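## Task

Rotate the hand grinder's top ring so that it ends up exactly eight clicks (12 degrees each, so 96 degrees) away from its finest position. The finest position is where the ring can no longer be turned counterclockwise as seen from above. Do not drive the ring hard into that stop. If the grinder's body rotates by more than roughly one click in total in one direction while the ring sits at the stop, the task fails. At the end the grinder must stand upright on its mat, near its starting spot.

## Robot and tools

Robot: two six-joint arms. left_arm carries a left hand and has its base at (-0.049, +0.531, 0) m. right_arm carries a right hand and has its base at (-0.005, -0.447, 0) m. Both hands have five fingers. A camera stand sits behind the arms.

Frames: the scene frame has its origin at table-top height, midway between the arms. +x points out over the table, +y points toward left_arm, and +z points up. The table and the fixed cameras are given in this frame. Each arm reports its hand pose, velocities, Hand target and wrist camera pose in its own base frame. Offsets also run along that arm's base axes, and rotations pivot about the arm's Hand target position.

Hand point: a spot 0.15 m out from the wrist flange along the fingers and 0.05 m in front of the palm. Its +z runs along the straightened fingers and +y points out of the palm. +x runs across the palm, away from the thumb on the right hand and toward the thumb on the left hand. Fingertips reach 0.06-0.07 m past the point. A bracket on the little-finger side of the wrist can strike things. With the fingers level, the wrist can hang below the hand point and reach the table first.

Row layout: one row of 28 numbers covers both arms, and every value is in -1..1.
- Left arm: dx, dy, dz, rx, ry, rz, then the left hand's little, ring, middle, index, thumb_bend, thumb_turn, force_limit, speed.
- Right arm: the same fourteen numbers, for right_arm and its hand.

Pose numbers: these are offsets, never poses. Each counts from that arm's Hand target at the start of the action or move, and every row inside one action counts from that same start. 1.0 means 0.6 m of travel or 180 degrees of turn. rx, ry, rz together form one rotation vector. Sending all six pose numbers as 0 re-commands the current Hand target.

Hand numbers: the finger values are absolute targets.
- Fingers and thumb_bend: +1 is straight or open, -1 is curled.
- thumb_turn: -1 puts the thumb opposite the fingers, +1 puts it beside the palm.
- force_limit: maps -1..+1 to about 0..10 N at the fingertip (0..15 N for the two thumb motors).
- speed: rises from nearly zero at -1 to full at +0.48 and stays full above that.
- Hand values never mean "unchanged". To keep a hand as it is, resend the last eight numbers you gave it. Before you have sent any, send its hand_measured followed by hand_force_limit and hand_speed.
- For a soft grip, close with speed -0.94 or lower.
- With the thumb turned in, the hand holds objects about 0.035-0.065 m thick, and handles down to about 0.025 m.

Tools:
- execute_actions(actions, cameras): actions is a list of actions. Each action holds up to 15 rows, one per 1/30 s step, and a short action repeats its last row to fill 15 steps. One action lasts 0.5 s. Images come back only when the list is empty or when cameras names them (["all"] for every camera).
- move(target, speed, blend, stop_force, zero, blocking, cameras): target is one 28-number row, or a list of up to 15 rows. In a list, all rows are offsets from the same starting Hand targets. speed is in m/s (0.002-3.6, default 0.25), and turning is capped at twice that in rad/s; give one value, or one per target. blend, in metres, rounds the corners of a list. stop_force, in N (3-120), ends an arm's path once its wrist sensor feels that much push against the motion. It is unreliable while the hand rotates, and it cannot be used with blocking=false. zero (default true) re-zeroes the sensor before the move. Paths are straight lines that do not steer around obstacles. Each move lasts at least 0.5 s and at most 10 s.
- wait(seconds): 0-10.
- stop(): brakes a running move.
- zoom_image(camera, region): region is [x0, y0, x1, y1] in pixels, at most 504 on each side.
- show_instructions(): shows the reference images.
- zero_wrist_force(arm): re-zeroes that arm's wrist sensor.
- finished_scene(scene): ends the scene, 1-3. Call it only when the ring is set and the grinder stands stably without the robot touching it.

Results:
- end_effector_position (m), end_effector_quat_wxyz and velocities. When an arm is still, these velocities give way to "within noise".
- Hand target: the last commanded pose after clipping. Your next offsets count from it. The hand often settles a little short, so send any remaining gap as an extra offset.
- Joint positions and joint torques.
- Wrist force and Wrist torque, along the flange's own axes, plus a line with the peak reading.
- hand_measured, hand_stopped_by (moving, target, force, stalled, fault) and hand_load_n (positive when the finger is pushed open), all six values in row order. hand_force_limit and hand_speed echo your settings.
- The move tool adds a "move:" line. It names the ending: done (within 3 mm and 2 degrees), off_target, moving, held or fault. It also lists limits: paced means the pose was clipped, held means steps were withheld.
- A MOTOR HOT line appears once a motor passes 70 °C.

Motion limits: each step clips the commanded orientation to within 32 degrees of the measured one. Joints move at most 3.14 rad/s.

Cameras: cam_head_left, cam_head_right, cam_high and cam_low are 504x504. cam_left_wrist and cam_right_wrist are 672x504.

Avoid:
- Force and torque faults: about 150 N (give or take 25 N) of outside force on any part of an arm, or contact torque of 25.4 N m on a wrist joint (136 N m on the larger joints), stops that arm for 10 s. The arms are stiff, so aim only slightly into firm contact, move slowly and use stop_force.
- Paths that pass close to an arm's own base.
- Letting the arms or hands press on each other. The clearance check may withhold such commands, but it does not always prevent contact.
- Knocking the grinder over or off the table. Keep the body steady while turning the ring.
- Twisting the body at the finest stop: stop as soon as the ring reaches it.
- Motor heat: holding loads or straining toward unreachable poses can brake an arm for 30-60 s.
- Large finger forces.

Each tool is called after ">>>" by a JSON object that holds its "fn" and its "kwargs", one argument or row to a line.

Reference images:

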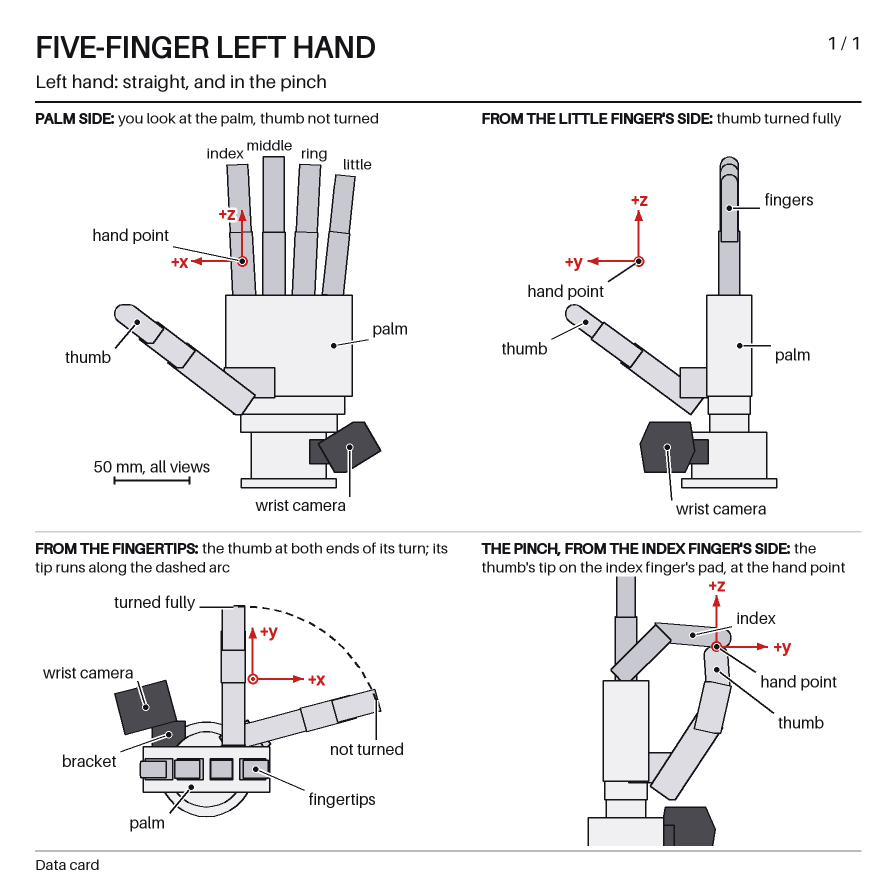

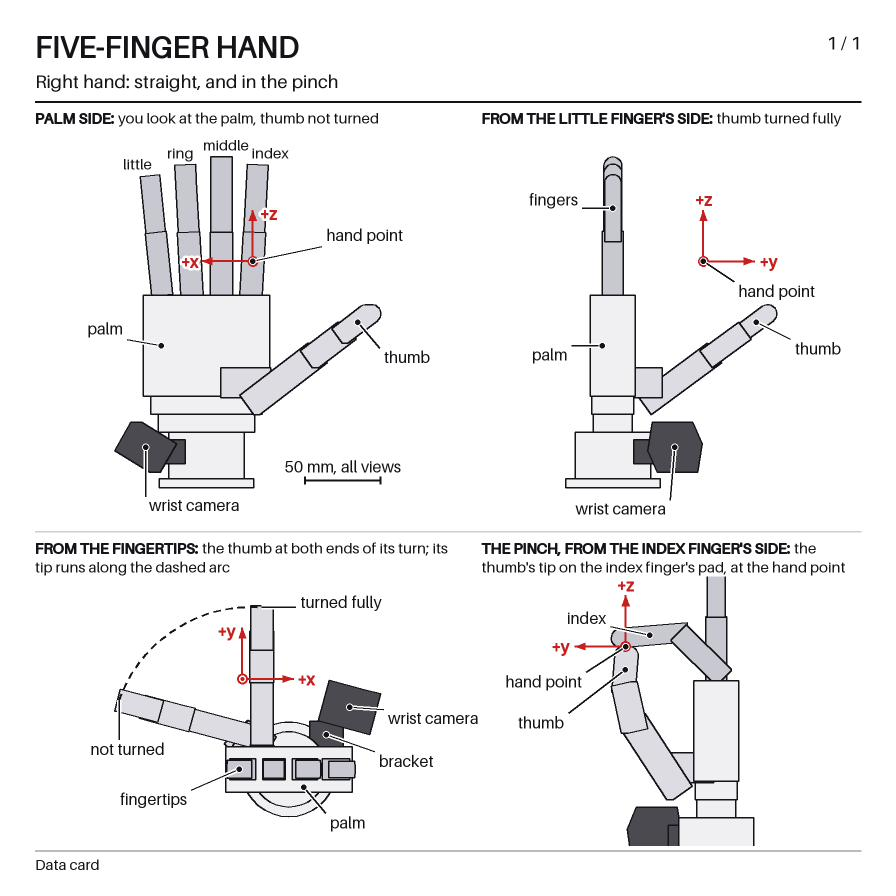

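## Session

>>> {"fn": "execute_actions", "kwargs": {
  "actions": []
}}

Scene clock: 0.00 s.
left_arm: end_effector_position=(+0.2452, -0.2097, +0.2547) hand_measured=(+1.000, +1.000, +1.000, +1.000, +1.000, +1.000) hand_load_n=(+0.0, +0.0, +0.0, +0.0, +0.0, +0.0) hand_stopped_by=(target, target, target, target, target, target) hand_force_limit=0.00 hand_speed=-0.80 end_effector_quat_wxyz=(+0.055, +0.791, -0.260, -0.552) | right_arm: end_effector_position=(+0.0678, +0.3338, +0.1578) hand_measured=(+1.000, +1.000, +1.000, +1.000, +1.000, +1.000) hand_load_n=(+0.0, +0.0, +0.0, +0.0, +0.0, +0.0) hand_stopped_by=(target, target, target, target, target, target) hand_force_limit=0.00 hand_speed=-0.80 end_effector_quat_wxyz=(+0.089, +0.936, +0.242, +0.239)
Joint positions: left_arm=[3.019 -2.172 -1.661 1.089 -1.66 2.025] | right_arm=[1.38 -1.211 1.701 1.032 2.084 -3.851]
Joint velocities: within noise
Joint torques (N m): no reading
Wrist force (N): no reading
Wrist torque (N m): no reading
Wrist force, peak (N): no reading
Hand target: left_arm +0.2452, -0.2097, +0.2547; +0.055, +0.791, -0.260, -0.552 | right_arm +0.0678, +0.3338, +0.1578; +0.089, +0.936, +0.242, +0.239
camera_calibration:
cam_left_wrist: T_world_to_cam=[[0.465784, 0.680984, -0.565072, 0.167644], [0.597065, -0.713165, -0.3673, -0.209196], [-0.653115, -0.166302, -0.738773, 0.427535], [0, 0, 0, 1]] pos_world=[0.326047, -0.192254, 0.333744]
cam_right_wrist: T_world_to_cam=[[0.639606, -0.699198, 0.319416, 0.146504], [-0.761965, -0.631573, 0.143268, 0.242078], [0.101562, -0.335018, -0.936722, 0.364579], [0, 0, 0, 1]] pos_world=[0.0537233, 0.377466, 0.260031]

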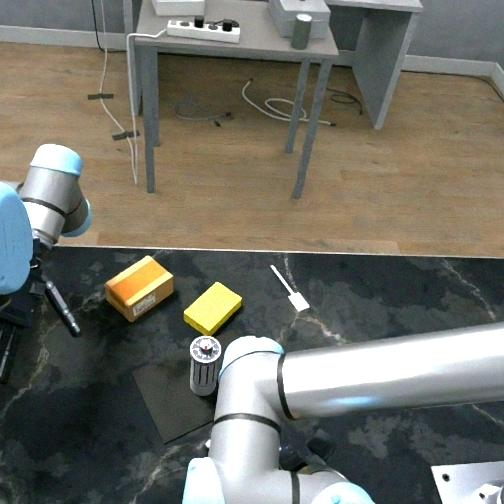

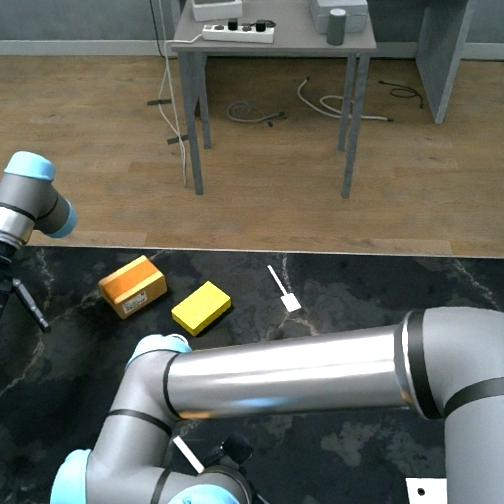

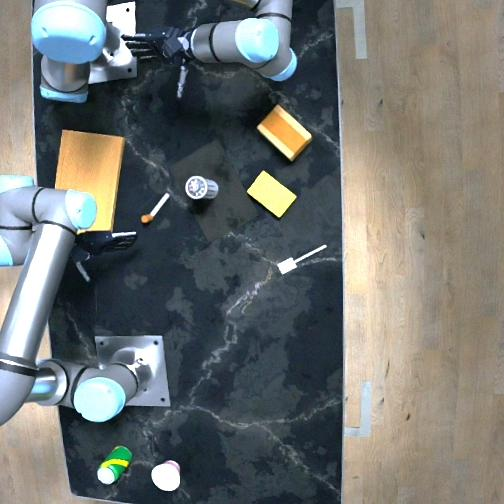

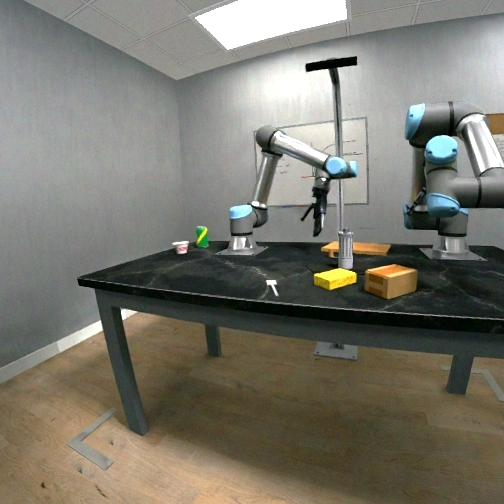

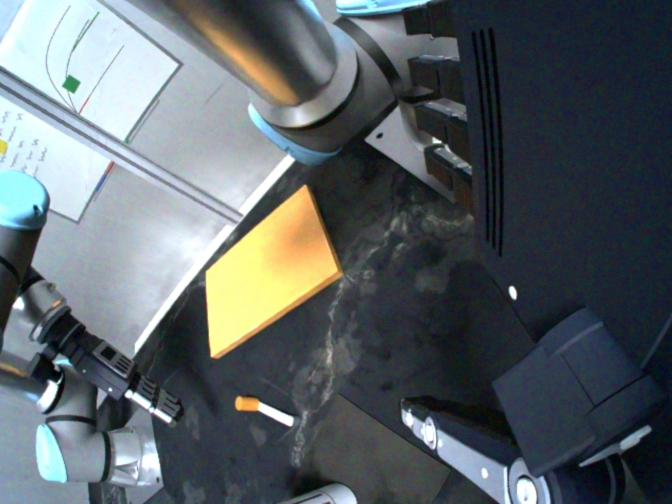

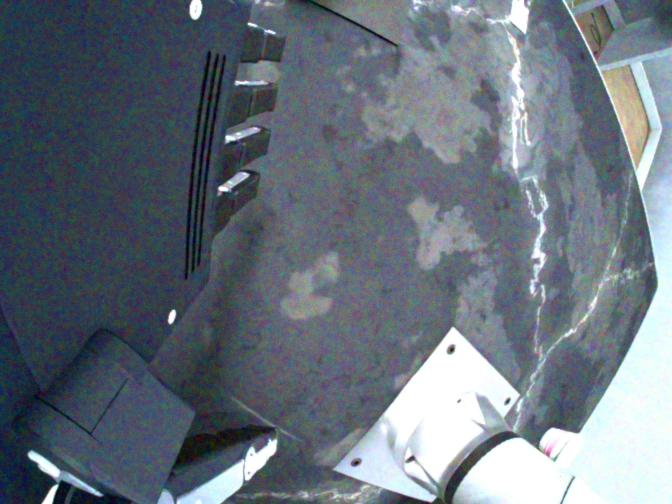

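>>> {"fn": "zoom_image", "kwargs": {
  "camera": "cam_head_left",
  "region": [160, 310, 260, 410]
}}

>>> {"fn": "zoom_image", "kwargs": {
  "camera": "cam_high",
  "region": [120, 130, 270, 280]
}}

>>> {"fn": "zoom_image", "kwargs": {
  "camera": "cam_low",
  "region": [300, 210, 400, 310]
}}

Scaled by 5.040 from the camera's 504x504 image, which has a finer 720x720 frame.

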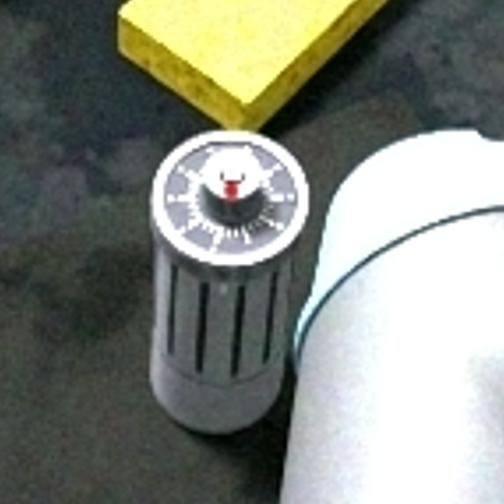

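Scaled by 3.360 from the camera's 504x504 image, which has a finer 720x720 frame.

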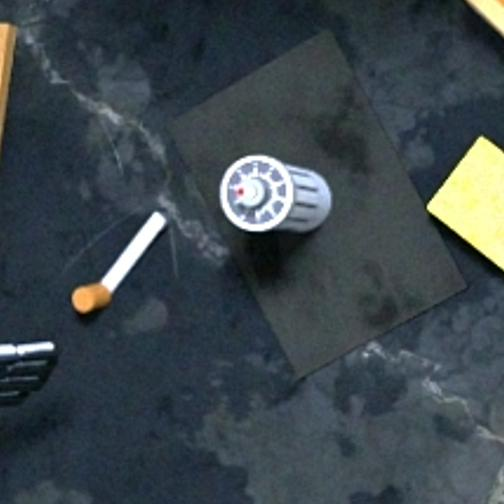

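Scaled by 5.040 from the camera's 504x504 image, which has a finer 720x720 frame.

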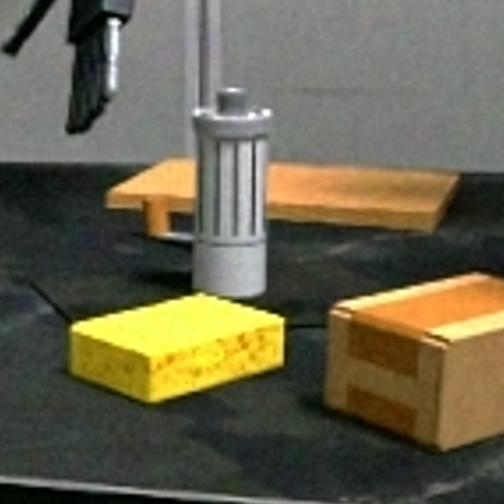

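>>> {"fn": "move", "kwargs": {
  "target": [
    [0,0.08,0.15,0,0,0,1,1,1,1,1,1,0,-0.8, 0.02,0.01,0.18,0.01,0.08,0,1,1,0.95,0.95,0.9,-1,-0.2,-0.5],
    [0,0.1667,0.25,0,0,0,1,1,1,1,1,1,0,-0.8, 0.3558,0.2303,0.2203,0.0170,0.1633,0,1,1,0.95,0.95,0.9,-1,-0.2,-0.5]
  ],
  "speed": 0.3,
  "blend": 0.03,
  "cameras": []
}}

>>> {"fn": "move", "kwargs": {
  "target": [
    [0,0,0,0,0,0,1,1,1,1,1,1,0,-0.8, 0,0,0,0,0,-0.3,1,1,0.95,0.95,0.9,-1,-0.2,-0.5],
    [0,0,0,0,0,0,1,1,1,1,1,1,0,-0.8, 0,0,0,0,0,-0.6,1,1,0.95,0.95,0.9,-1,-0.2,-0.5],
    [0,0,0,0,0,0,1,1,1,1,1,1,0,-0.8, 0,0,0,0,0,-0.9,1,1,0.95,0.95,0.9,-1,-0.2,-0.5]
  ],
  "speed": 0.6,
  "blend": 0.01,
  "cameras": ["cam_right_wrist","cam_head_left"]
}}

Scene clock: 42.90 s.
left_arm: end_effector_position=(+0.2452, -0.1097, +0.4047) hand_measured=(+1.000, +1.000, +1.000, +1.000, +1.000, +1.000) hand_load_n=(+0.0, +0.0, +0.0, +0.0, +0.0, +0.0) hand_stopped_by=(target, target, target, target, target, target) hand_force_limit=0.00 hand_speed=-0.80 end_effector_quat_wxyz=(+0.054, +0.791, -0.260, -0.552) | right_arm: end_effector_position=(+0.2812, +0.4719, +0.2899) hand_measured=(+1.000, +1.000, +0.950, +0.950, +0.900, -1.000) hand_load_n=(+0.0, +0.0, +0.0, +0.0, +0.0, +0.0) hand_stopped_by=(target, target, target, target, target, target) hand_force_limit=-0.20 hand_speed=-0.50 end_effector_quat_wxyz=(+0.000, +0.968, +0.250, +0.000)
Joint positions: left_arm=[3.224 -1.933 -1.591 0.795 -1.849 2.107] | right_arm=[0.872 -0.753 0.53 1.795 1.571 -4.346]
Joint torques (N m): left_arm=[-0.29 18.28 9.04 -3.92 1.94 -2.42] | right_arm=[-8.75 -46.84 -29.04 4.26 -0.88 -1.72]
Wrist force (N): left_arm=[0.2 0.4 -0.3] | right_arm=[-0.5 0.0 -0.6]
Wrist torque (N m): left_arm=[0.09 -0.03 -0.01] | right_arm=[0.00 0.03 -0.21]
Wrist force, peak (N): left_arm=[1.8 0.4 0.3] | right_arm=[-1.1 0.7 -2.3]
Hand target: left_arm +0.2452, -0.1097, +0.4047; +0.055, +0.791, -0.260, -0.552 | right_arm +0.2812, +0.4719, +0.2899; +0.000, +0.968, +0.250, +0.000
Off the commanded pose: left_arm 0.000 m, 0 deg | right_arm 0.000 m, 0 deg.
move: done
No camera images: "cameras" was empty.

Scene clock: 45.87 s.
left_arm: end_effector_position=(+0.2452, -0.1097, +0.4047) hand_measured=(+1.000, +1.000, +1.000, +1.000, +1.000, +1.000) hand_load_n=(+0.0, +0.0, +0.0, +0.0, +0.0, +0.0) hand_stopped_by=(target, target, target, target, target, target) hand_force_limit=0.00 hand_speed=-0.80 end_effector_quat_wxyz=(+0.055, +0.791, -0.260, -0.552) | right_arm: end_effector_position=(+0.2812, +0.4719, +0.2899) hand_measured=(+1.000, +1.000, +0.950, +0.950, +0.900, -1.000) hand_load_n=(+0.0, +0.0, +0.0, +0.0, +0.0, +0.0) hand_stopped_by=(target, target, target, target, target, target) hand_force_limit=-0.20 hand_speed=-0.50 end_effector_quat_wxyz=(+0.000, -0.399, +0.917, +0.000) end_effector_velocity=(+0.000, +0.000, +0.000) end_effector_angular_velocity=(+0.000, +0.000, -0.005)
Joint positions: left_arm=[3.224 -1.933 -1.591 0.795 -1.849 2.107] | right_arm=[0.666 -1.084 1.079 1.575 1.571 -1.725]
Joint velocities: left_arm=[within noise] | right_arm=[0 0 0 0 0 0.005]
Joint torques (N m): left_arm=[6.71 18.98 7.95 -4.27 2.48 -2.31] | right_arm=[-9.88 -38.11 -28.14 4.54 -0.62 2.19]
Wrist force (N): left_arm=[0.0 0.2 -0.1] | right_arm=[-0.1 -0.2 -0.8]
Wrist torque (N m): left_arm=[0.05 -0.01 -0.01] | right_arm=[-0.01 -0.07 -0.09]
Wrist force, peak (N): left_arm=[0.1 0.6 -0.5] | right_arm=[-0.6 -0.7 -1.2]
Hand target: left_arm +0.2452, -0.1097, +0.4047; +0.055, +0.791, -0.260, -0.552 | right_arm +0.2812, +0.4719, +0.2899; +0.000, -0.399, +0.917, +0.000
Off the commanded pose: left_arm 0.000 m, 0 deg | right_arm 0.000 m, 0 deg.
move: done
camera_calibration:
cam_right_wrist: T_world_to_cam=[[-0.888439, 0.453358, -0.0717184, 0.0635533], [0.371992, 0.802723, 0.466109, -0.616297], [0.268884, 0.387431, -0.881816, 0.108998], [0, 0, 0, 1]] pos_world=[0.256413, 0.423674, 0.387936]
Images, in order (width x height): cam_head_left 504x504, cam_right_wrist 672x504.

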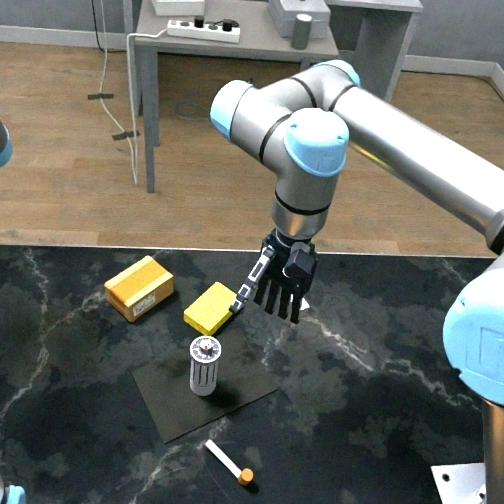

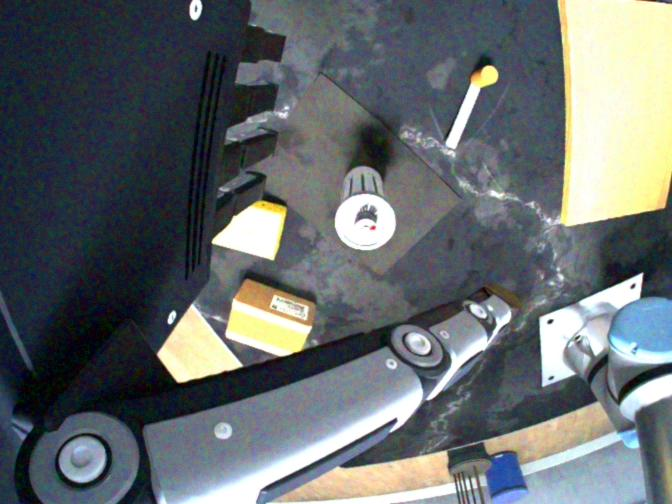

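>>> {"fn": "move", "kwargs": {
  "target": [
    [0,0,0,0,0,0,1,1,1,1,1,1,0,-0.8, 0,0,0,0,0,-0.3,1,1,0.95,0.95,0.9,-1,-0.2,-0.5],
    [0,0,0,0,0,0,1,1,1,1,1,1,0,-0.8, 0.0014,-0.0116,0,0,0,-0.6,1,1,0.95,0.95,0.9,-1,-0.2,-0.5],
    [0,0,0,0,0,0,1,1,1,1,1,1,0,-0.8, 0.0028,-0.0232,-0.03,0,0,-0.914,1,1,0.95,0.95,0.9,-1,-0.2,-0.5],
    [0,0,0,0,0,0,1,1,1,1,1,1,0,-0.8, 0.0028,-0.0232,-0.125,0,0,-0.914,1,1,0.95,0.95,0.9,-1,-0.2,-0.5]
  ],
  "speed": 0.6,
  "blend": 0.01,
  "cameras": ["cam_right_wrist","cam_head_left"]
}}

>>> {"fn": "zoom_image", "kwargs": {
  "camera": "cam_right_wrist",
  "region": [270, 20, 450, 200]
}}

Scene clock: 59.13 s.
left_arm: end_effector_position=(+0.2452, -0.1097, +0.4047) hand_measured=(+1.000, +1.000, +1.000, +1.000, +1.000, +1.000) hand_load_n=(+0.0, +0.0, +0.0, +0.0, +0.0, +0.0) hand_stopped_by=(target, target, target, target, target, target) hand_force_limit=0.00 hand_speed=-0.80 end_effector_quat_wxyz=(+0.055, +0.791, -0.260, -0.552) | right_arm: end_effector_position=(+0.2830, +0.4580, +0.2150) hand_measured=(+1.000, +1.000, +0.950, +0.950, +0.900, -1.000) hand_load_n=(+0.0, +0.0, +0.0, +0.0, +0.0, +0.0) hand_stopped_by=(target, target, target, target, target, target) hand_force_limit=-0.20 hand_speed=-0.50 end_effector_quat_wxyz=(+0.000, +0.855, +0.518, +0.000) end_effector_velocity=(+0.000, +0.000, -0.002) end_effector_angular_velocity=(+0.000, -0.001, -0.001)
Joint positions: left_arm=[3.224 -1.933 -1.591 0.795 -1.849 2.107] | right_arm=[0.89 -0.908 0.991 1.489 1.571 1.371]
Joint velocities: left_arm=[within noise] | right_arm=[0 0.001 0.003 -0.005 0.001 0.001]
Joint torques (N m): left_arm=[6.02 18.67 9.67 -4.47 2.27 -2.33] | right_arm=[8.81 -52.27 -6.44 0.34 -1.31 0.9]
Wrist force (N): left_arm=[0.0 0.4 -0.3] | right_arm=[-0.4 0.0 -1.1]
Wrist torque (N m): left_arm=[0.09 -0.01 -0.01] | right_arm=[0.09 0.04 -0.02]
Wrist force, peak (N): left_arm=[0.0 0.5 -0.6] | right_arm=[-0.4 0.0 -3.6]
Hand target: left_arm +0.2452, -0.1097, +0.4047; +0.055, +0.791, -0.260, -0.552 | right_arm +0.2829, +0.4580, +0.2149; +0.000, +0.855, +0.518, +0.000
Off the commanded pose: left_arm 0.000 m, 0 deg | right_arm 0.000 m, 0 deg.
move: done
camera_calibration:
cam_right_wrist: T_world_to_cam=[[0.977145, -0.200133, -0.0716507, -0.162498], [-0.144594, -0.872843, 0.466088, 0.342808], [-0.15582, -0.445075, -0.881832, 0.549376], [0, 0, 0, 1]] pos_world=[0.293956, 0.511209, 0.313036]
Images, in order (width x height): cam_head_left 504x504, cam_right_wrist 672x504.

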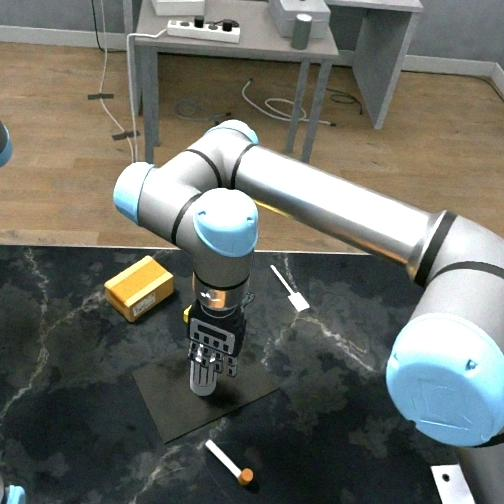

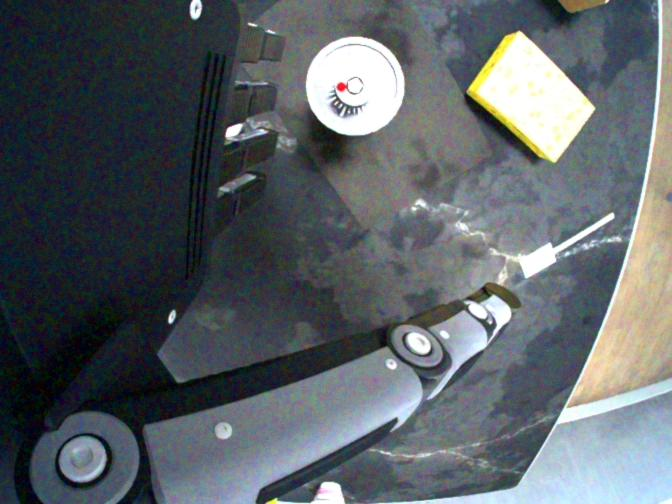

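Scaled by 2.800 from the camera's 672x504 image, which has a finer 960x720 frame.

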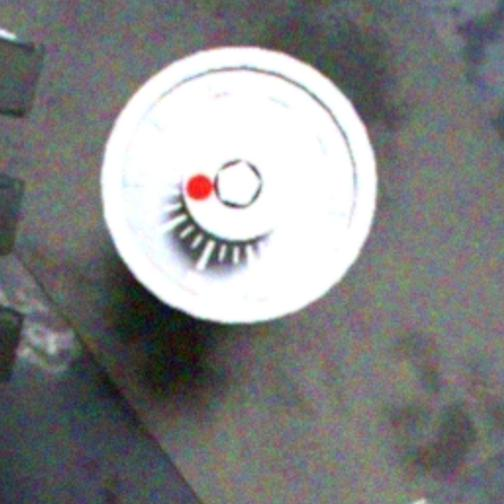

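>>> {"fn": "zoom_image", "kwargs": {
  "camera": "cam_right_wrist",
  "region": [300, 32, 410, 142]
}}

>>> {"fn": "zoom_image", "kwargs": {
  "camera": "cam_head_left",
  "region": [150, 300, 250, 400]
}}

Scaled by 4.582 from the camera's 672x504 image, which has a finer 960x720 frame.

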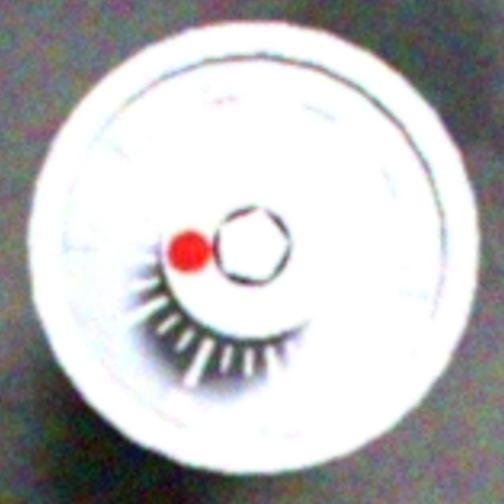

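Scaled by 5.040 from the camera's 504x504 image, which has a finer 720x720 frame.

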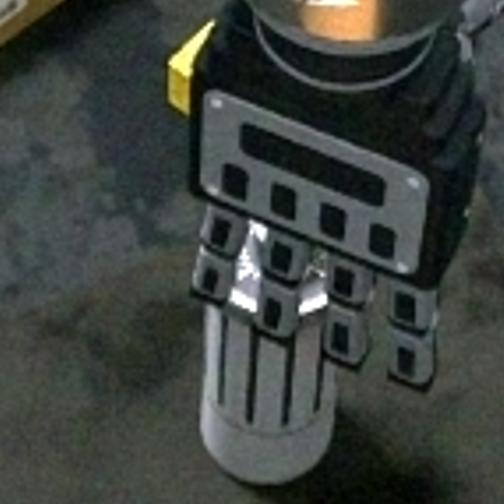

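>>> {"fn": "move", "kwargs": {
  "target": [
    [0,0,0,0,0,0,1,1,1,1,1,1,0,-0.8, 0.0282,0.0775,0,0,0,0,1,1,0.95,0.95,0.9,-1,-0.2,-0.5],
    [0,0,0,0,0,0,1,1,1,1,1,1,0,-0.8, 0.0282,0.0775,-0.0833,0,0,0,1,1,0.95,0.95,0.9,-1,-0.2,-0.5]
  ],
  "speed": 0.15,
  "blend": 0.005,
  "cameras": ["cam_right_wrist","cam_head_left"]
}}

>>> {"fn": "zoom_image", "kwargs": {
  "camera": "cam_right_wrist",
  "region": [180, 100, 430, 350]
}}

>>> {"fn": "zoom_image", "kwargs": {
  "camera": "cam_head_left",
  "region": [150, 300, 250, 400]
}}

Scene clock: 99.23 s.
left_arm: end_effector_position=(+0.2452, -0.1097, +0.4047) hand_measured=(+1.000, +1.000, +1.000, +1.000, +1.000, +1.000) hand_load_n=(+0.0, +0.0, +0.0, +0.0, +0.0, +0.0) hand_stopped_by=(target, target, target, target, target, target) hand_force_limit=0.00 hand_speed=-0.80 end_effector_quat_wxyz=(+0.055, +0.791, -0.260, -0.552) | right_arm: end_effector_position=(+0.2998, +0.5045, +0.1650) hand_measured=(+1.000, +1.000, +0.950, +0.950, +0.900, -1.000) hand_load_n=(+0.0, +0.0, +0.0, +0.0, +0.0, +0.0) hand_stopped_by=(target, target, target, target, target, target) hand_force_limit=-0.20 hand_speed=-0.50 end_effector_quat_wxyz=(+0.000, +0.855, +0.518, +0.000)
Joint positions: left_arm=[3.224 -1.933 -1.591 0.795 -1.849 2.107] | right_arm=[0.917 -0.746 0.837 1.481 1.571 1.398]
Joint torques (N m): left_arm=[6.22 18.65 9.62 -4.4 2.29 -2.33] | right_arm=[-8.08 -57.13 -12.19 0.21 -1.05 -1.44]
Wrist force (N): left_arm=[0.1 0.3 0.0] | right_arm=[-0.6 0.0 -1.3]
Wrist torque (N m): left_arm=[0.05 0.00 -0.01] | right_arm=[0.05 0.13 -0.09]
Wrist force, peak (N): left_arm=[0.0 0.6 -0.6] | right_arm=[0.8 -0.6 -2.4]
Hand target: left_arm +0.2452, -0.1097, +0.4047; +0.055, +0.791, -0.260, -0.552 | right_arm +0.2998, +0.5045, +0.1650; +0.000, +0.855, +0.518, +0.000
Off the commanded pose: left_arm 0.000 m, 0 deg | right_arm 0.000 m, 0 deg.
move: done
camera_calibration:
cam_right_wrist: T_world_to_cam=[[0.977145, -0.200102, -0.0717406, -0.173295], [-0.14449, -0.872752, 0.466291, 0.408872], [-0.155918, -0.445268, -0.881718, 0.528766], [0, 0, 0, 1]] pos_world=[0.310856, 0.557609, 0.263137]
Images, in order (width x height): cam_head_left 504x504, cam_right_wrist 672x504.

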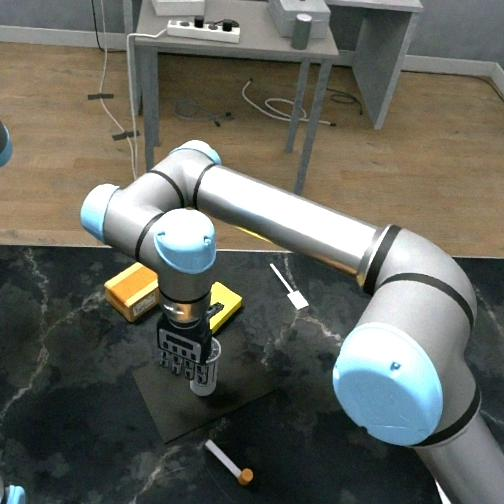

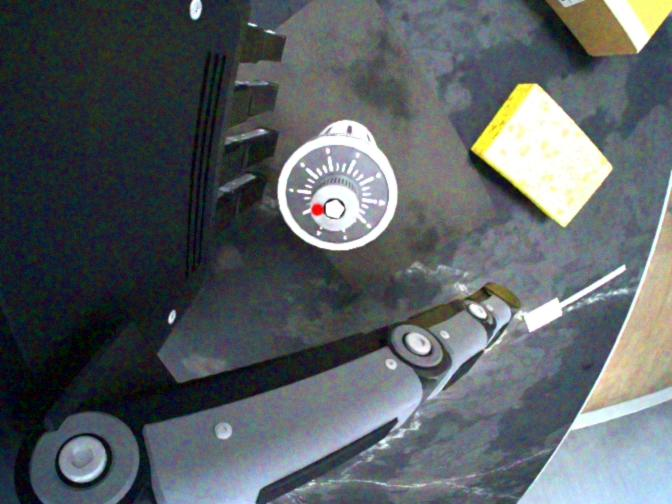

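Scaled by 2.016 from the camera's 672x504 image, which has a finer 960x720 frame.

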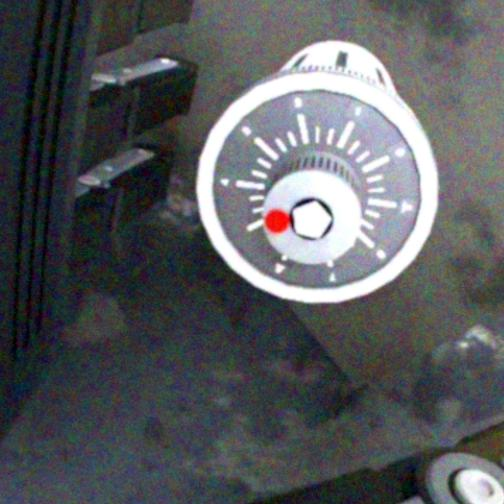

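Scaled by 5.040 from the camera's 504x504 image, which has a finer 720x720 frame.

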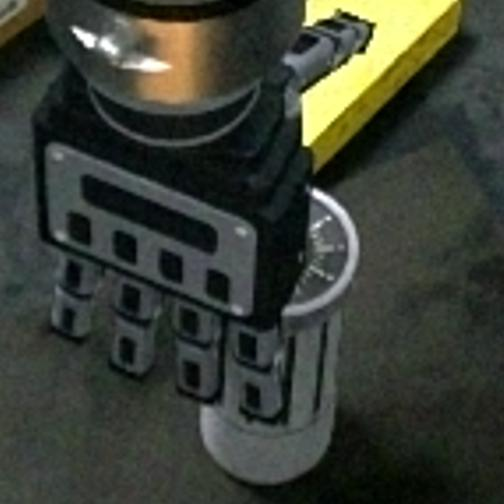

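>>> {"fn": "move", "kwargs": {
  "target": [
    [0,0,0,0,0,0,1,1,1,1,1,1,0,-0.8, 0,0,-0.0717,0,0,0,1,1,0.95,0.95,0.9,-1,-0.2,-0.5],
    [0,0,0,0,0,0,1,1,1,1,1,1,0,-0.8, 0.0185,-0.0097,-0.0740,0,0,0,1,1,0.95,0.95,0.9,-1,-0.2,-0.5]
  ],
  "speed": 0.1,
  "blend": 0.002,
  "cameras": ["cam_right_wrist"]
}}

>>> {"fn": "zoom_image", "kwargs": {
  "camera": "cam_right_wrist",
  "region": [180, 100, 430, 350]
}}

>>> {"fn": "move", "kwargs": {
  "target": [0,0,0,0,0,0,1,1,1,1,1,1,0,-0.8, 0,0,-0.02,0,0,0,1,1,0.95,0.95,0.9,-1,-0.2,-0.5],
  "speed": 0.01,
  "stop_force": 3,
  "cameras": ["cam_right_wrist"]
}}

>>> {"fn": "zoom_image", "kwargs": {
  "camera": "cam_right_wrist",
  "region": [180, 100, 430, 350]
}}

Scene clock: 109.57 s.
left_arm: end_effector_position=(+0.2452, -0.1097, +0.4047) hand_measured=(+1.000, +1.000, +1.000, +1.000, +1.000, +1.000) hand_load_n=(+0.0, +0.0, +0.0, +0.0, +0.0, +0.0) hand_stopped_by=(target, target, target, target, target, target) hand_force_limit=0.00 hand_speed=-0.80 end_effector_quat_wxyz=(+0.055, +0.791, -0.260, -0.552) | right_arm: end_effector_position=(+0.3109, +0.4987, +0.1205) hand_measured=(+1.000, +1.000, +0.950, +0.950, +0.900, -1.000) hand_load_n=(+0.0, +0.0, +0.0, +0.0, +0.0, +0.0) hand_stopped_by=(target, target, target, target, target, target) hand_force_limit=-0.20 hand_speed=-0.50 end_effector_quat_wxyz=(+0.000, +0.855, +0.518, +0.000)
Joint positions: left_arm=[3.224 -1.933 -1.591 0.795 -1.849 2.107] | right_arm=[0.897 -0.728 0.92 1.38 1.571 1.378]
Joint torques (N m): left_arm=[5.87 18.95 8.78 -4.39 2.24 -2.11] | right_arm=[-3.76 -55.38 -28.62 4.69 0.83 -0.02]
Wrist force (N): left_arm=[-0.1 0.3 -0.2] | right_arm=[-0.4 -0.1 -0.8]
Wrist torque (N m): left_arm=[0.07 0.01 -0.02] | right_arm=[0.01 0.08 -0.25]
Wrist force, peak (N): left_arm=[0.1 0.6 -0.2] | right_arm=[-0.6 -0.3 -2.4]
Hand target: left_arm +0.2452, -0.1097, +0.4047; +0.055, +0.791, -0.260, -0.552 | right_arm +0.3109, +0.4987, +0.1206; +0.000, +0.855, +0.518, +0.000
Off the commanded pose: left_arm 0.000 m, 0 deg | right_arm 0.000 m, 0 deg.
move: done
camera_calibration:
cam_right_wrist: T_world_to_cam=[[0.977131, -0.200178, -0.0717215, -0.188354], [-0.144579, -0.872775, 0.466219, 0.426207], [-0.155924, -0.445188, -0.881757, 0.488628], [0, 0, 0, 1]] pos_world=[0.321856, 0.551809, 0.218636]
Images, in order (width x height): cam_right_wrist 672x504.

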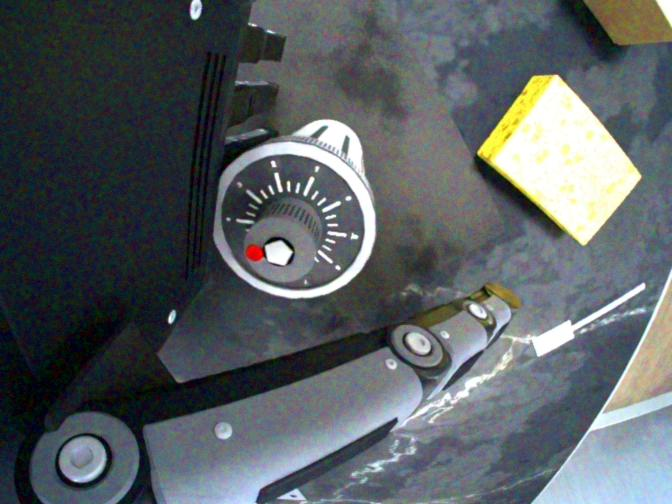

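Scaled by 2.016 from the camera's 672x504 image, which has a finer 960x720 frame.

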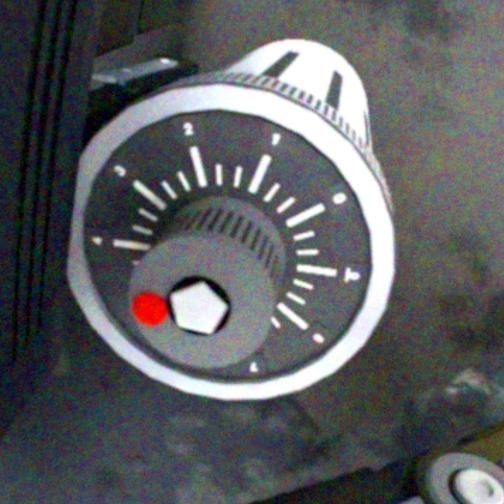

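Scene clock: 111.67 s.
left_arm: end_effector_position=(+0.2452, -0.1097, +0.4047) hand_measured=(+1.000, +1.000, +1.000, +1.000, +1.000, +1.000) hand_load_n=(+0.0, +0.0, +0.0, +0.0, +0.0, +0.0) hand_stopped_by=(target, target, target, target, target, target) hand_force_limit=0.00 hand_speed=-0.80 end_effector_quat_wxyz=(+0.055, +0.791, -0.260, -0.552) | right_arm: end_effector_position=(+0.3109, +0.4987, +0.1098) hand_measured=(+1.000, +1.000, +0.950, +0.950, +0.900, -1.000) hand_load_n=(+0.0, +0.0, +0.0, +0.0, +0.0, +0.0) hand_stopped_by=(target, target, target, target, target, target) hand_force_limit=-0.20 hand_speed=-0.50 end_effector_quat_wxyz=(+0.000, +0.855, +0.518, +0.000)
Joint positions: left_arm=[3.224 -1.933 -1.591 0.795 -1.849 2.107] | right_arm=[0.897 -0.722 0.936 1.357 1.571 1.377]
Joint torques (N m): left_arm=[4.97 18.91 10.68 -4.37 2.28 -2.43] | right_arm=[-8.18 -57.35 -27.81 3.73 1.18 -1.08]
Wrist force (N): left_arm=[0.1 0.3 -0.1] | right_arm=[-0.3 -1.4 -6.5]
Wrist torque (N m): left_arm=[0.07 -0.01 0.00] | right_arm=[0.22 0.18 -0.26]
Wrist force, peak (N): left_arm=[0.1 0.6 -0.3] | right_arm=[-0.2 -2.9 -12.5]
Hand target: left_arm +0.2452, -0.1097, +0.4047; +0.055, +0.791, -0.260, -0.552 | right_arm +0.3109, +0.4987, +0.1098; +0.000, +0.855, +0.518, +0.000 (not the last commanded pose)
Off the commanded pose: left_arm 0.000 m, 0 deg | right_arm 0.001 m, 0 deg.
move: contact (right_arm)
camera_calibration:
cam_right_wrist: T_world_to_cam=[[0.977147, -0.200129, -0.0716384, -0.189277], [-0.144575, -0.872783, 0.466206, 0.431262], [-0.155826, -0.445195, -0.881771, 0.479096], [0, 0, 0, 1]] pos_world=[0.321956, 0.551809, 0.207836]
Images, in order (width x height): cam_right_wrist 672x504.

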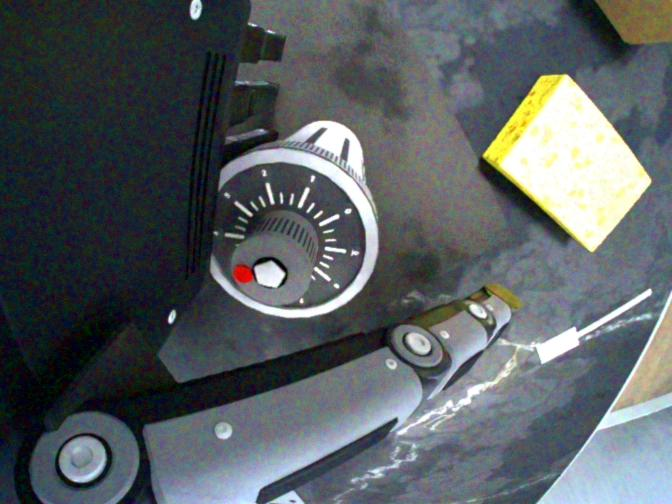

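Scaled by 2.016 from the camera's 672x504 image, which has a finer 960x720 frame.

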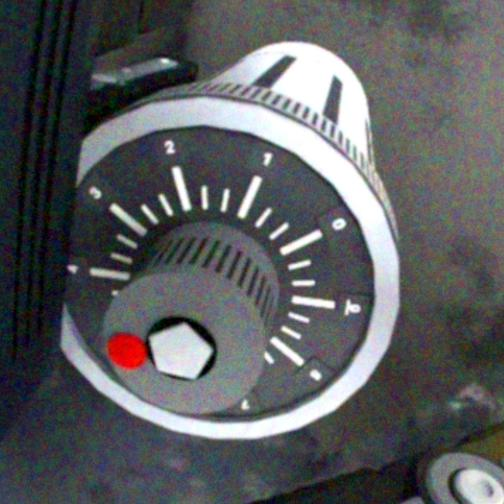

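>>> {"fn": "move", "kwargs": {
  "target": [
    [0,0,0,0,0,0,1,1,1,1,1,1,0,-0.8, 0,0,0.0017,0,0,0,1,1,0.95,0.95,0.4,-1,-0.2,-0.4],
    [0,0,0,0,0,0,1,1,1,1,1,1,0,-0.8, 0,0,0.0017,0,0,0,1,1,0.95,0.95,-0.3,-1,-0.2,-0.85]
  ],
  "speed": 0.03,
  "cameras": ["cam_right_wrist"]
}}

>>> {"fn": "zoom_image", "kwargs": {
  "camera": "cam_right_wrist",
  "region": [180, 100, 430, 350]
}}

Scene clock: 119.70 s.
left_arm: end_effector_position=(+0.2452, -0.1097, +0.4047) hand_measured=(+1.000, +1.000, +1.000, +1.000, +1.000, +1.000) hand_load_n=(+0.0, +0.0, +0.5, +0.0, +0.0, +0.0) hand_stopped_by=(target, target, target, target, target, target) hand_force_limit=0.00 hand_speed=-0.80 end_effector_quat_wxyz=(+0.055, +0.791, -0.260, -0.552) | right_arm: end_effector_position=(+0.3110, +0.4987, +0.1108) hand_measured=(+1.000, +1.000, +0.950, +0.950, +0.190, -1.000) hand_load_n=(+0.0, +0.0, +0.0, +0.0, +6.0, +0.5) hand_stopped_by=(target, target, target, target, force, target) hand_force_limit=-0.20 hand_speed=-0.85 end_effector_quat_wxyz=(+0.000, +0.855, +0.518, +0.000)
Joint positions: left_arm=[3.224 -1.933 -1.591 0.795 -1.849 2.107] | right_arm=[0.897 -0.722 0.934 1.36 1.571 1.377]
Joint torques (N m): left_arm=[5.55 19.9 9.58 -4.29 2.23 -2.2] | right_arm=[-7.02 -57.64 -14.66 0.21 0.19 -0.87]
Wrist force (N): left_arm=[0.1 0.2 -0.4] | right_arm=[-0.4 2.4 -3.6]
Wrist torque (N m): left_arm=[0.07 -0.02 0.00] | right_arm=[0.03 0.11 -0.22]
Wrist force, peak (N): left_arm=[0.4 0.5 -0.5] | right_arm=[-0.3 -1.4 -6.7]
Hand target: left_arm +0.2452, -0.1097, +0.4047; +0.055, +0.791, -0.260, -0.552 | right_arm +0.3109, +0.4987, +0.1108; +0.000, +0.855, +0.518, +0.000
Off the commanded pose: left_arm 0.000 m, 0 deg | right_arm 0.000 m, 0 deg.
move: done
camera_calibration:
cam_right_wrist: T_world_to_cam=[[0.977147, -0.200129, -0.0716384, -0.189198], [-0.144575, -0.872783, 0.466206, 0.430749], [-0.155826, -0.445195, -0.881771, 0.480066], [0, 0, 0, 1]] pos_world=[0.321956, 0.551809, 0.208936]
Images, in order (width x height): cam_right_wrist 672x504.

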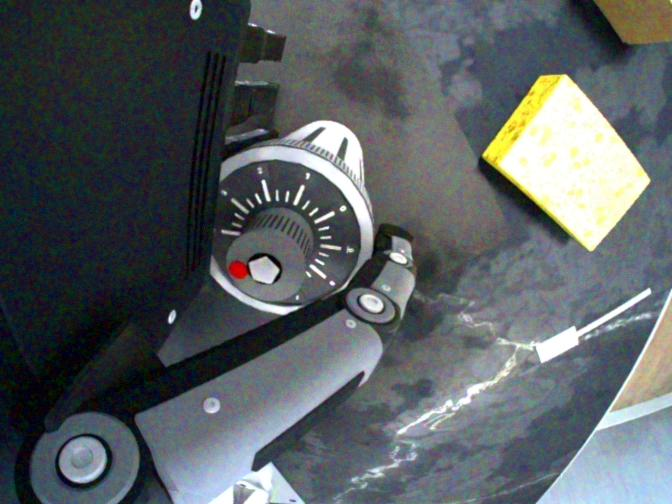

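Scaled by 2.016 from the camera's 672x504 image, which has a finer 960x720 frame.

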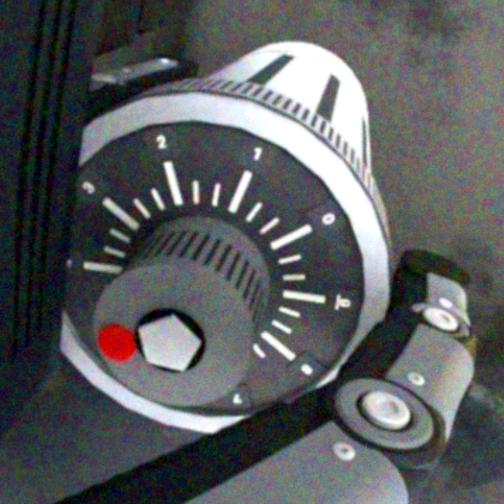

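>>> {"fn": "move", "kwargs": {
  "target": [
    [0,0,0,0,0,0,1,1,1,1,1,1,0,-0.8, 0.0002,-0.0001,0.0007,0,0,0,1,1,0.95,0.95,-0.3,-1,-0.2,-0.85],
    [0,0,0,0,0,0,1,1,1,1,1,1,0,-0.8, 0.0026,-0.0013,0.0007,0,0,0,1,1,0.95,0.95,-0.3,-1,-0.2,-0.85]
  ],
  "speed": 0.03,
  "cameras": []
}}

>>> {"fn": "move", "kwargs": {
  "target": [0,0,0,0,0,0,1,1,1,1,1,1,0,-0.8, 0,0,-0.02,0,0,0,1,1,0.95,0.95,-0.3,-1,-0.2,-0.85],
  "speed": 0.01,
  "stop_force": 12,
  "cameras": ["cam_right_wrist"]
}}

>>> {"fn": "zoom_image", "kwargs": {
  "camera": "cam_right_wrist",
  "region": [180, 100, 430, 350]
}}

Scene clock: 126.73 s.
left_arm: end_effector_position=(+0.2452, -0.1097, +0.4047) hand_measured=(+1.000, +1.000, +1.000, +1.000, +1.000, +1.000) hand_load_n=(+0.0, +0.0, +0.5, -0.5, +0.0, +0.0) hand_stopped_by=(target, target, target, target, target, target) hand_force_limit=0.00 hand_speed=-0.80 end_effector_quat_wxyz=(+0.055, +0.791, -0.260, -0.552) | right_arm: end_effector_position=(+0.3126, +0.4979, +0.1112) hand_measured=(+1.000, +1.000, +0.950, +0.950, +0.190, -1.000) hand_load_n=(+0.0, +0.0, +3.5, +0.0, +5.5, +1.5) hand_stopped_by=(target, target, target, target, force, target) hand_force_limit=-0.20 hand_speed=-0.85 end_effector_quat_wxyz=(+0.000, +0.855, +0.518, +0.000)
Joint positions: left_arm=[3.224 -1.933 -1.591 0.795 -1.849 2.107] | right_arm=[0.894 -0.723 0.934 1.36 1.571 1.374]
Joint torques (N m): left_arm=[4.76 20.07 9.18 -4.43 2.32 -2.33] | right_arm=[7.48 -63.85 -26.37 4.47 1.26 0.48]
Wrist force (N): left_arm=[0.0 0.3 -0.3] | right_arm=[-0.4 -2.5 2.7]
Wrist torque (N m): left_arm=[0.07 0.00 -0.01] | right_arm=[0.08 0.01 -0.08]
Wrist force, peak (N): left_arm=[0.5 0.7 -0.1] | right_arm=[-0.2 2.5 -3.7]
Hand target: left_arm +0.2452, -0.1097, +0.4047; +0.055, +0.791, -0.260, -0.552 | right_arm +0.3125, +0.4979, +0.1112; +0.000, +0.855, +0.518, +0.000
Off the commanded pose: left_arm 0.000 m, 0 deg | right_arm 0.000 m, 0 deg.
move: done
No camera images: "cameras" was empty.

Scene clock: 127.80 s.
left_arm: end_effector_position=(+0.2452, -0.1097, +0.4047) hand_measured=(+1.000, +1.000, +1.000, +1.000, +1.000, +1.000) hand_load_n=(+0.0, +0.0, +0.0, +0.0, +0.0, +0.0) hand_stopped_by=(target, target, target, target, target, target) hand_force_limit=0.00 hand_speed=-0.80 end_effector_quat_wxyz=(+0.055, +0.791, -0.260, -0.552) | right_arm: end_effector_position=(+0.3126, +0.4979, +0.1104) hand_measured=(+1.000, +1.000, +0.950, +0.950, +0.190, -1.000) hand_load_n=(+0.0, +0.0, +3.5, +0.0, +6.0, +1.0) hand_stopped_by=(target, target, target, target, force, target) hand_force_limit=-0.20 hand_speed=-0.85 end_effector_quat_wxyz=(+0.000, +0.855, +0.518, +0.000)
Joint positions: left_arm=[3.224 -1.933 -1.591 0.795 -1.849 2.107] | right_arm=[0.894 -0.722 0.935 1.358 1.571 1.375]
Joint torques (N m): left_arm=[5.14 19.48 9.08 -4.33 2.38 -2.22] | right_arm=[-5.32 -58.34 -27.24 3.96 -0.96 -0.24]
Wrist force (N): left_arm=[0.2 0.5 -0.1] | right_arm=[0.1 -0.9 -5.5]
Wrist torque (N m): left_arm=[0.08 -0.03 0.00] | right_arm=[0.23 0.16 -0.04]
Wrist force, peak (N): left_arm=[0.2 0.6 -0.1] | right_arm=[-0.1 -2.0 -12.6]
Hand target: left_arm +0.2452, -0.1097, +0.4047; +0.055, +0.791, -0.260, -0.552 | right_arm +0.3126, +0.4979, +0.1104; +0.000, +0.855, +0.518, +0.000 (not the last commanded pose)
Off the commanded pose: left_arm 0.000 m, 0 deg | right_arm 0.011 m, 0 deg.
move: contact (right_arm)
camera_calibration:
cam_right_wrist: T_world_to_cam=[[0.977148, -0.200155, -0.0715514, -0.190941], [-0.144673, -0.872875, 0.466002, 0.430728], [-0.155728, -0.445002, -0.881886, 0.479448], [0, 0, 0, 1]] pos_world=[0.323556, 0.551109, 0.208436]
Images, in order (width x height): cam_right_wrist 672x504.

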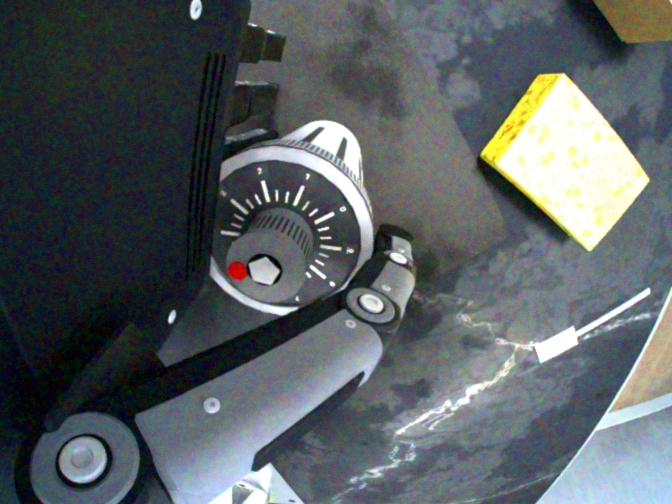

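Scaled by 2.016 from the camera's 672x504 image, which has a finer 960x720 frame.

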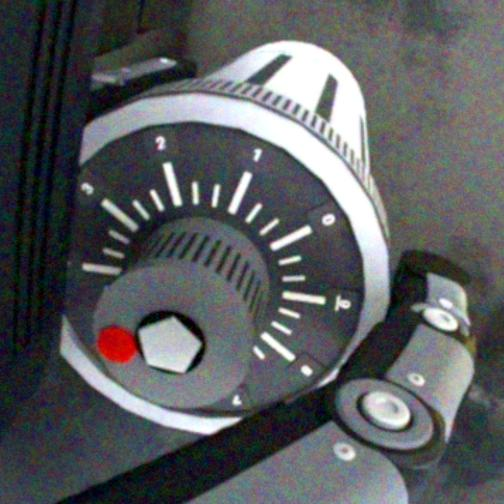

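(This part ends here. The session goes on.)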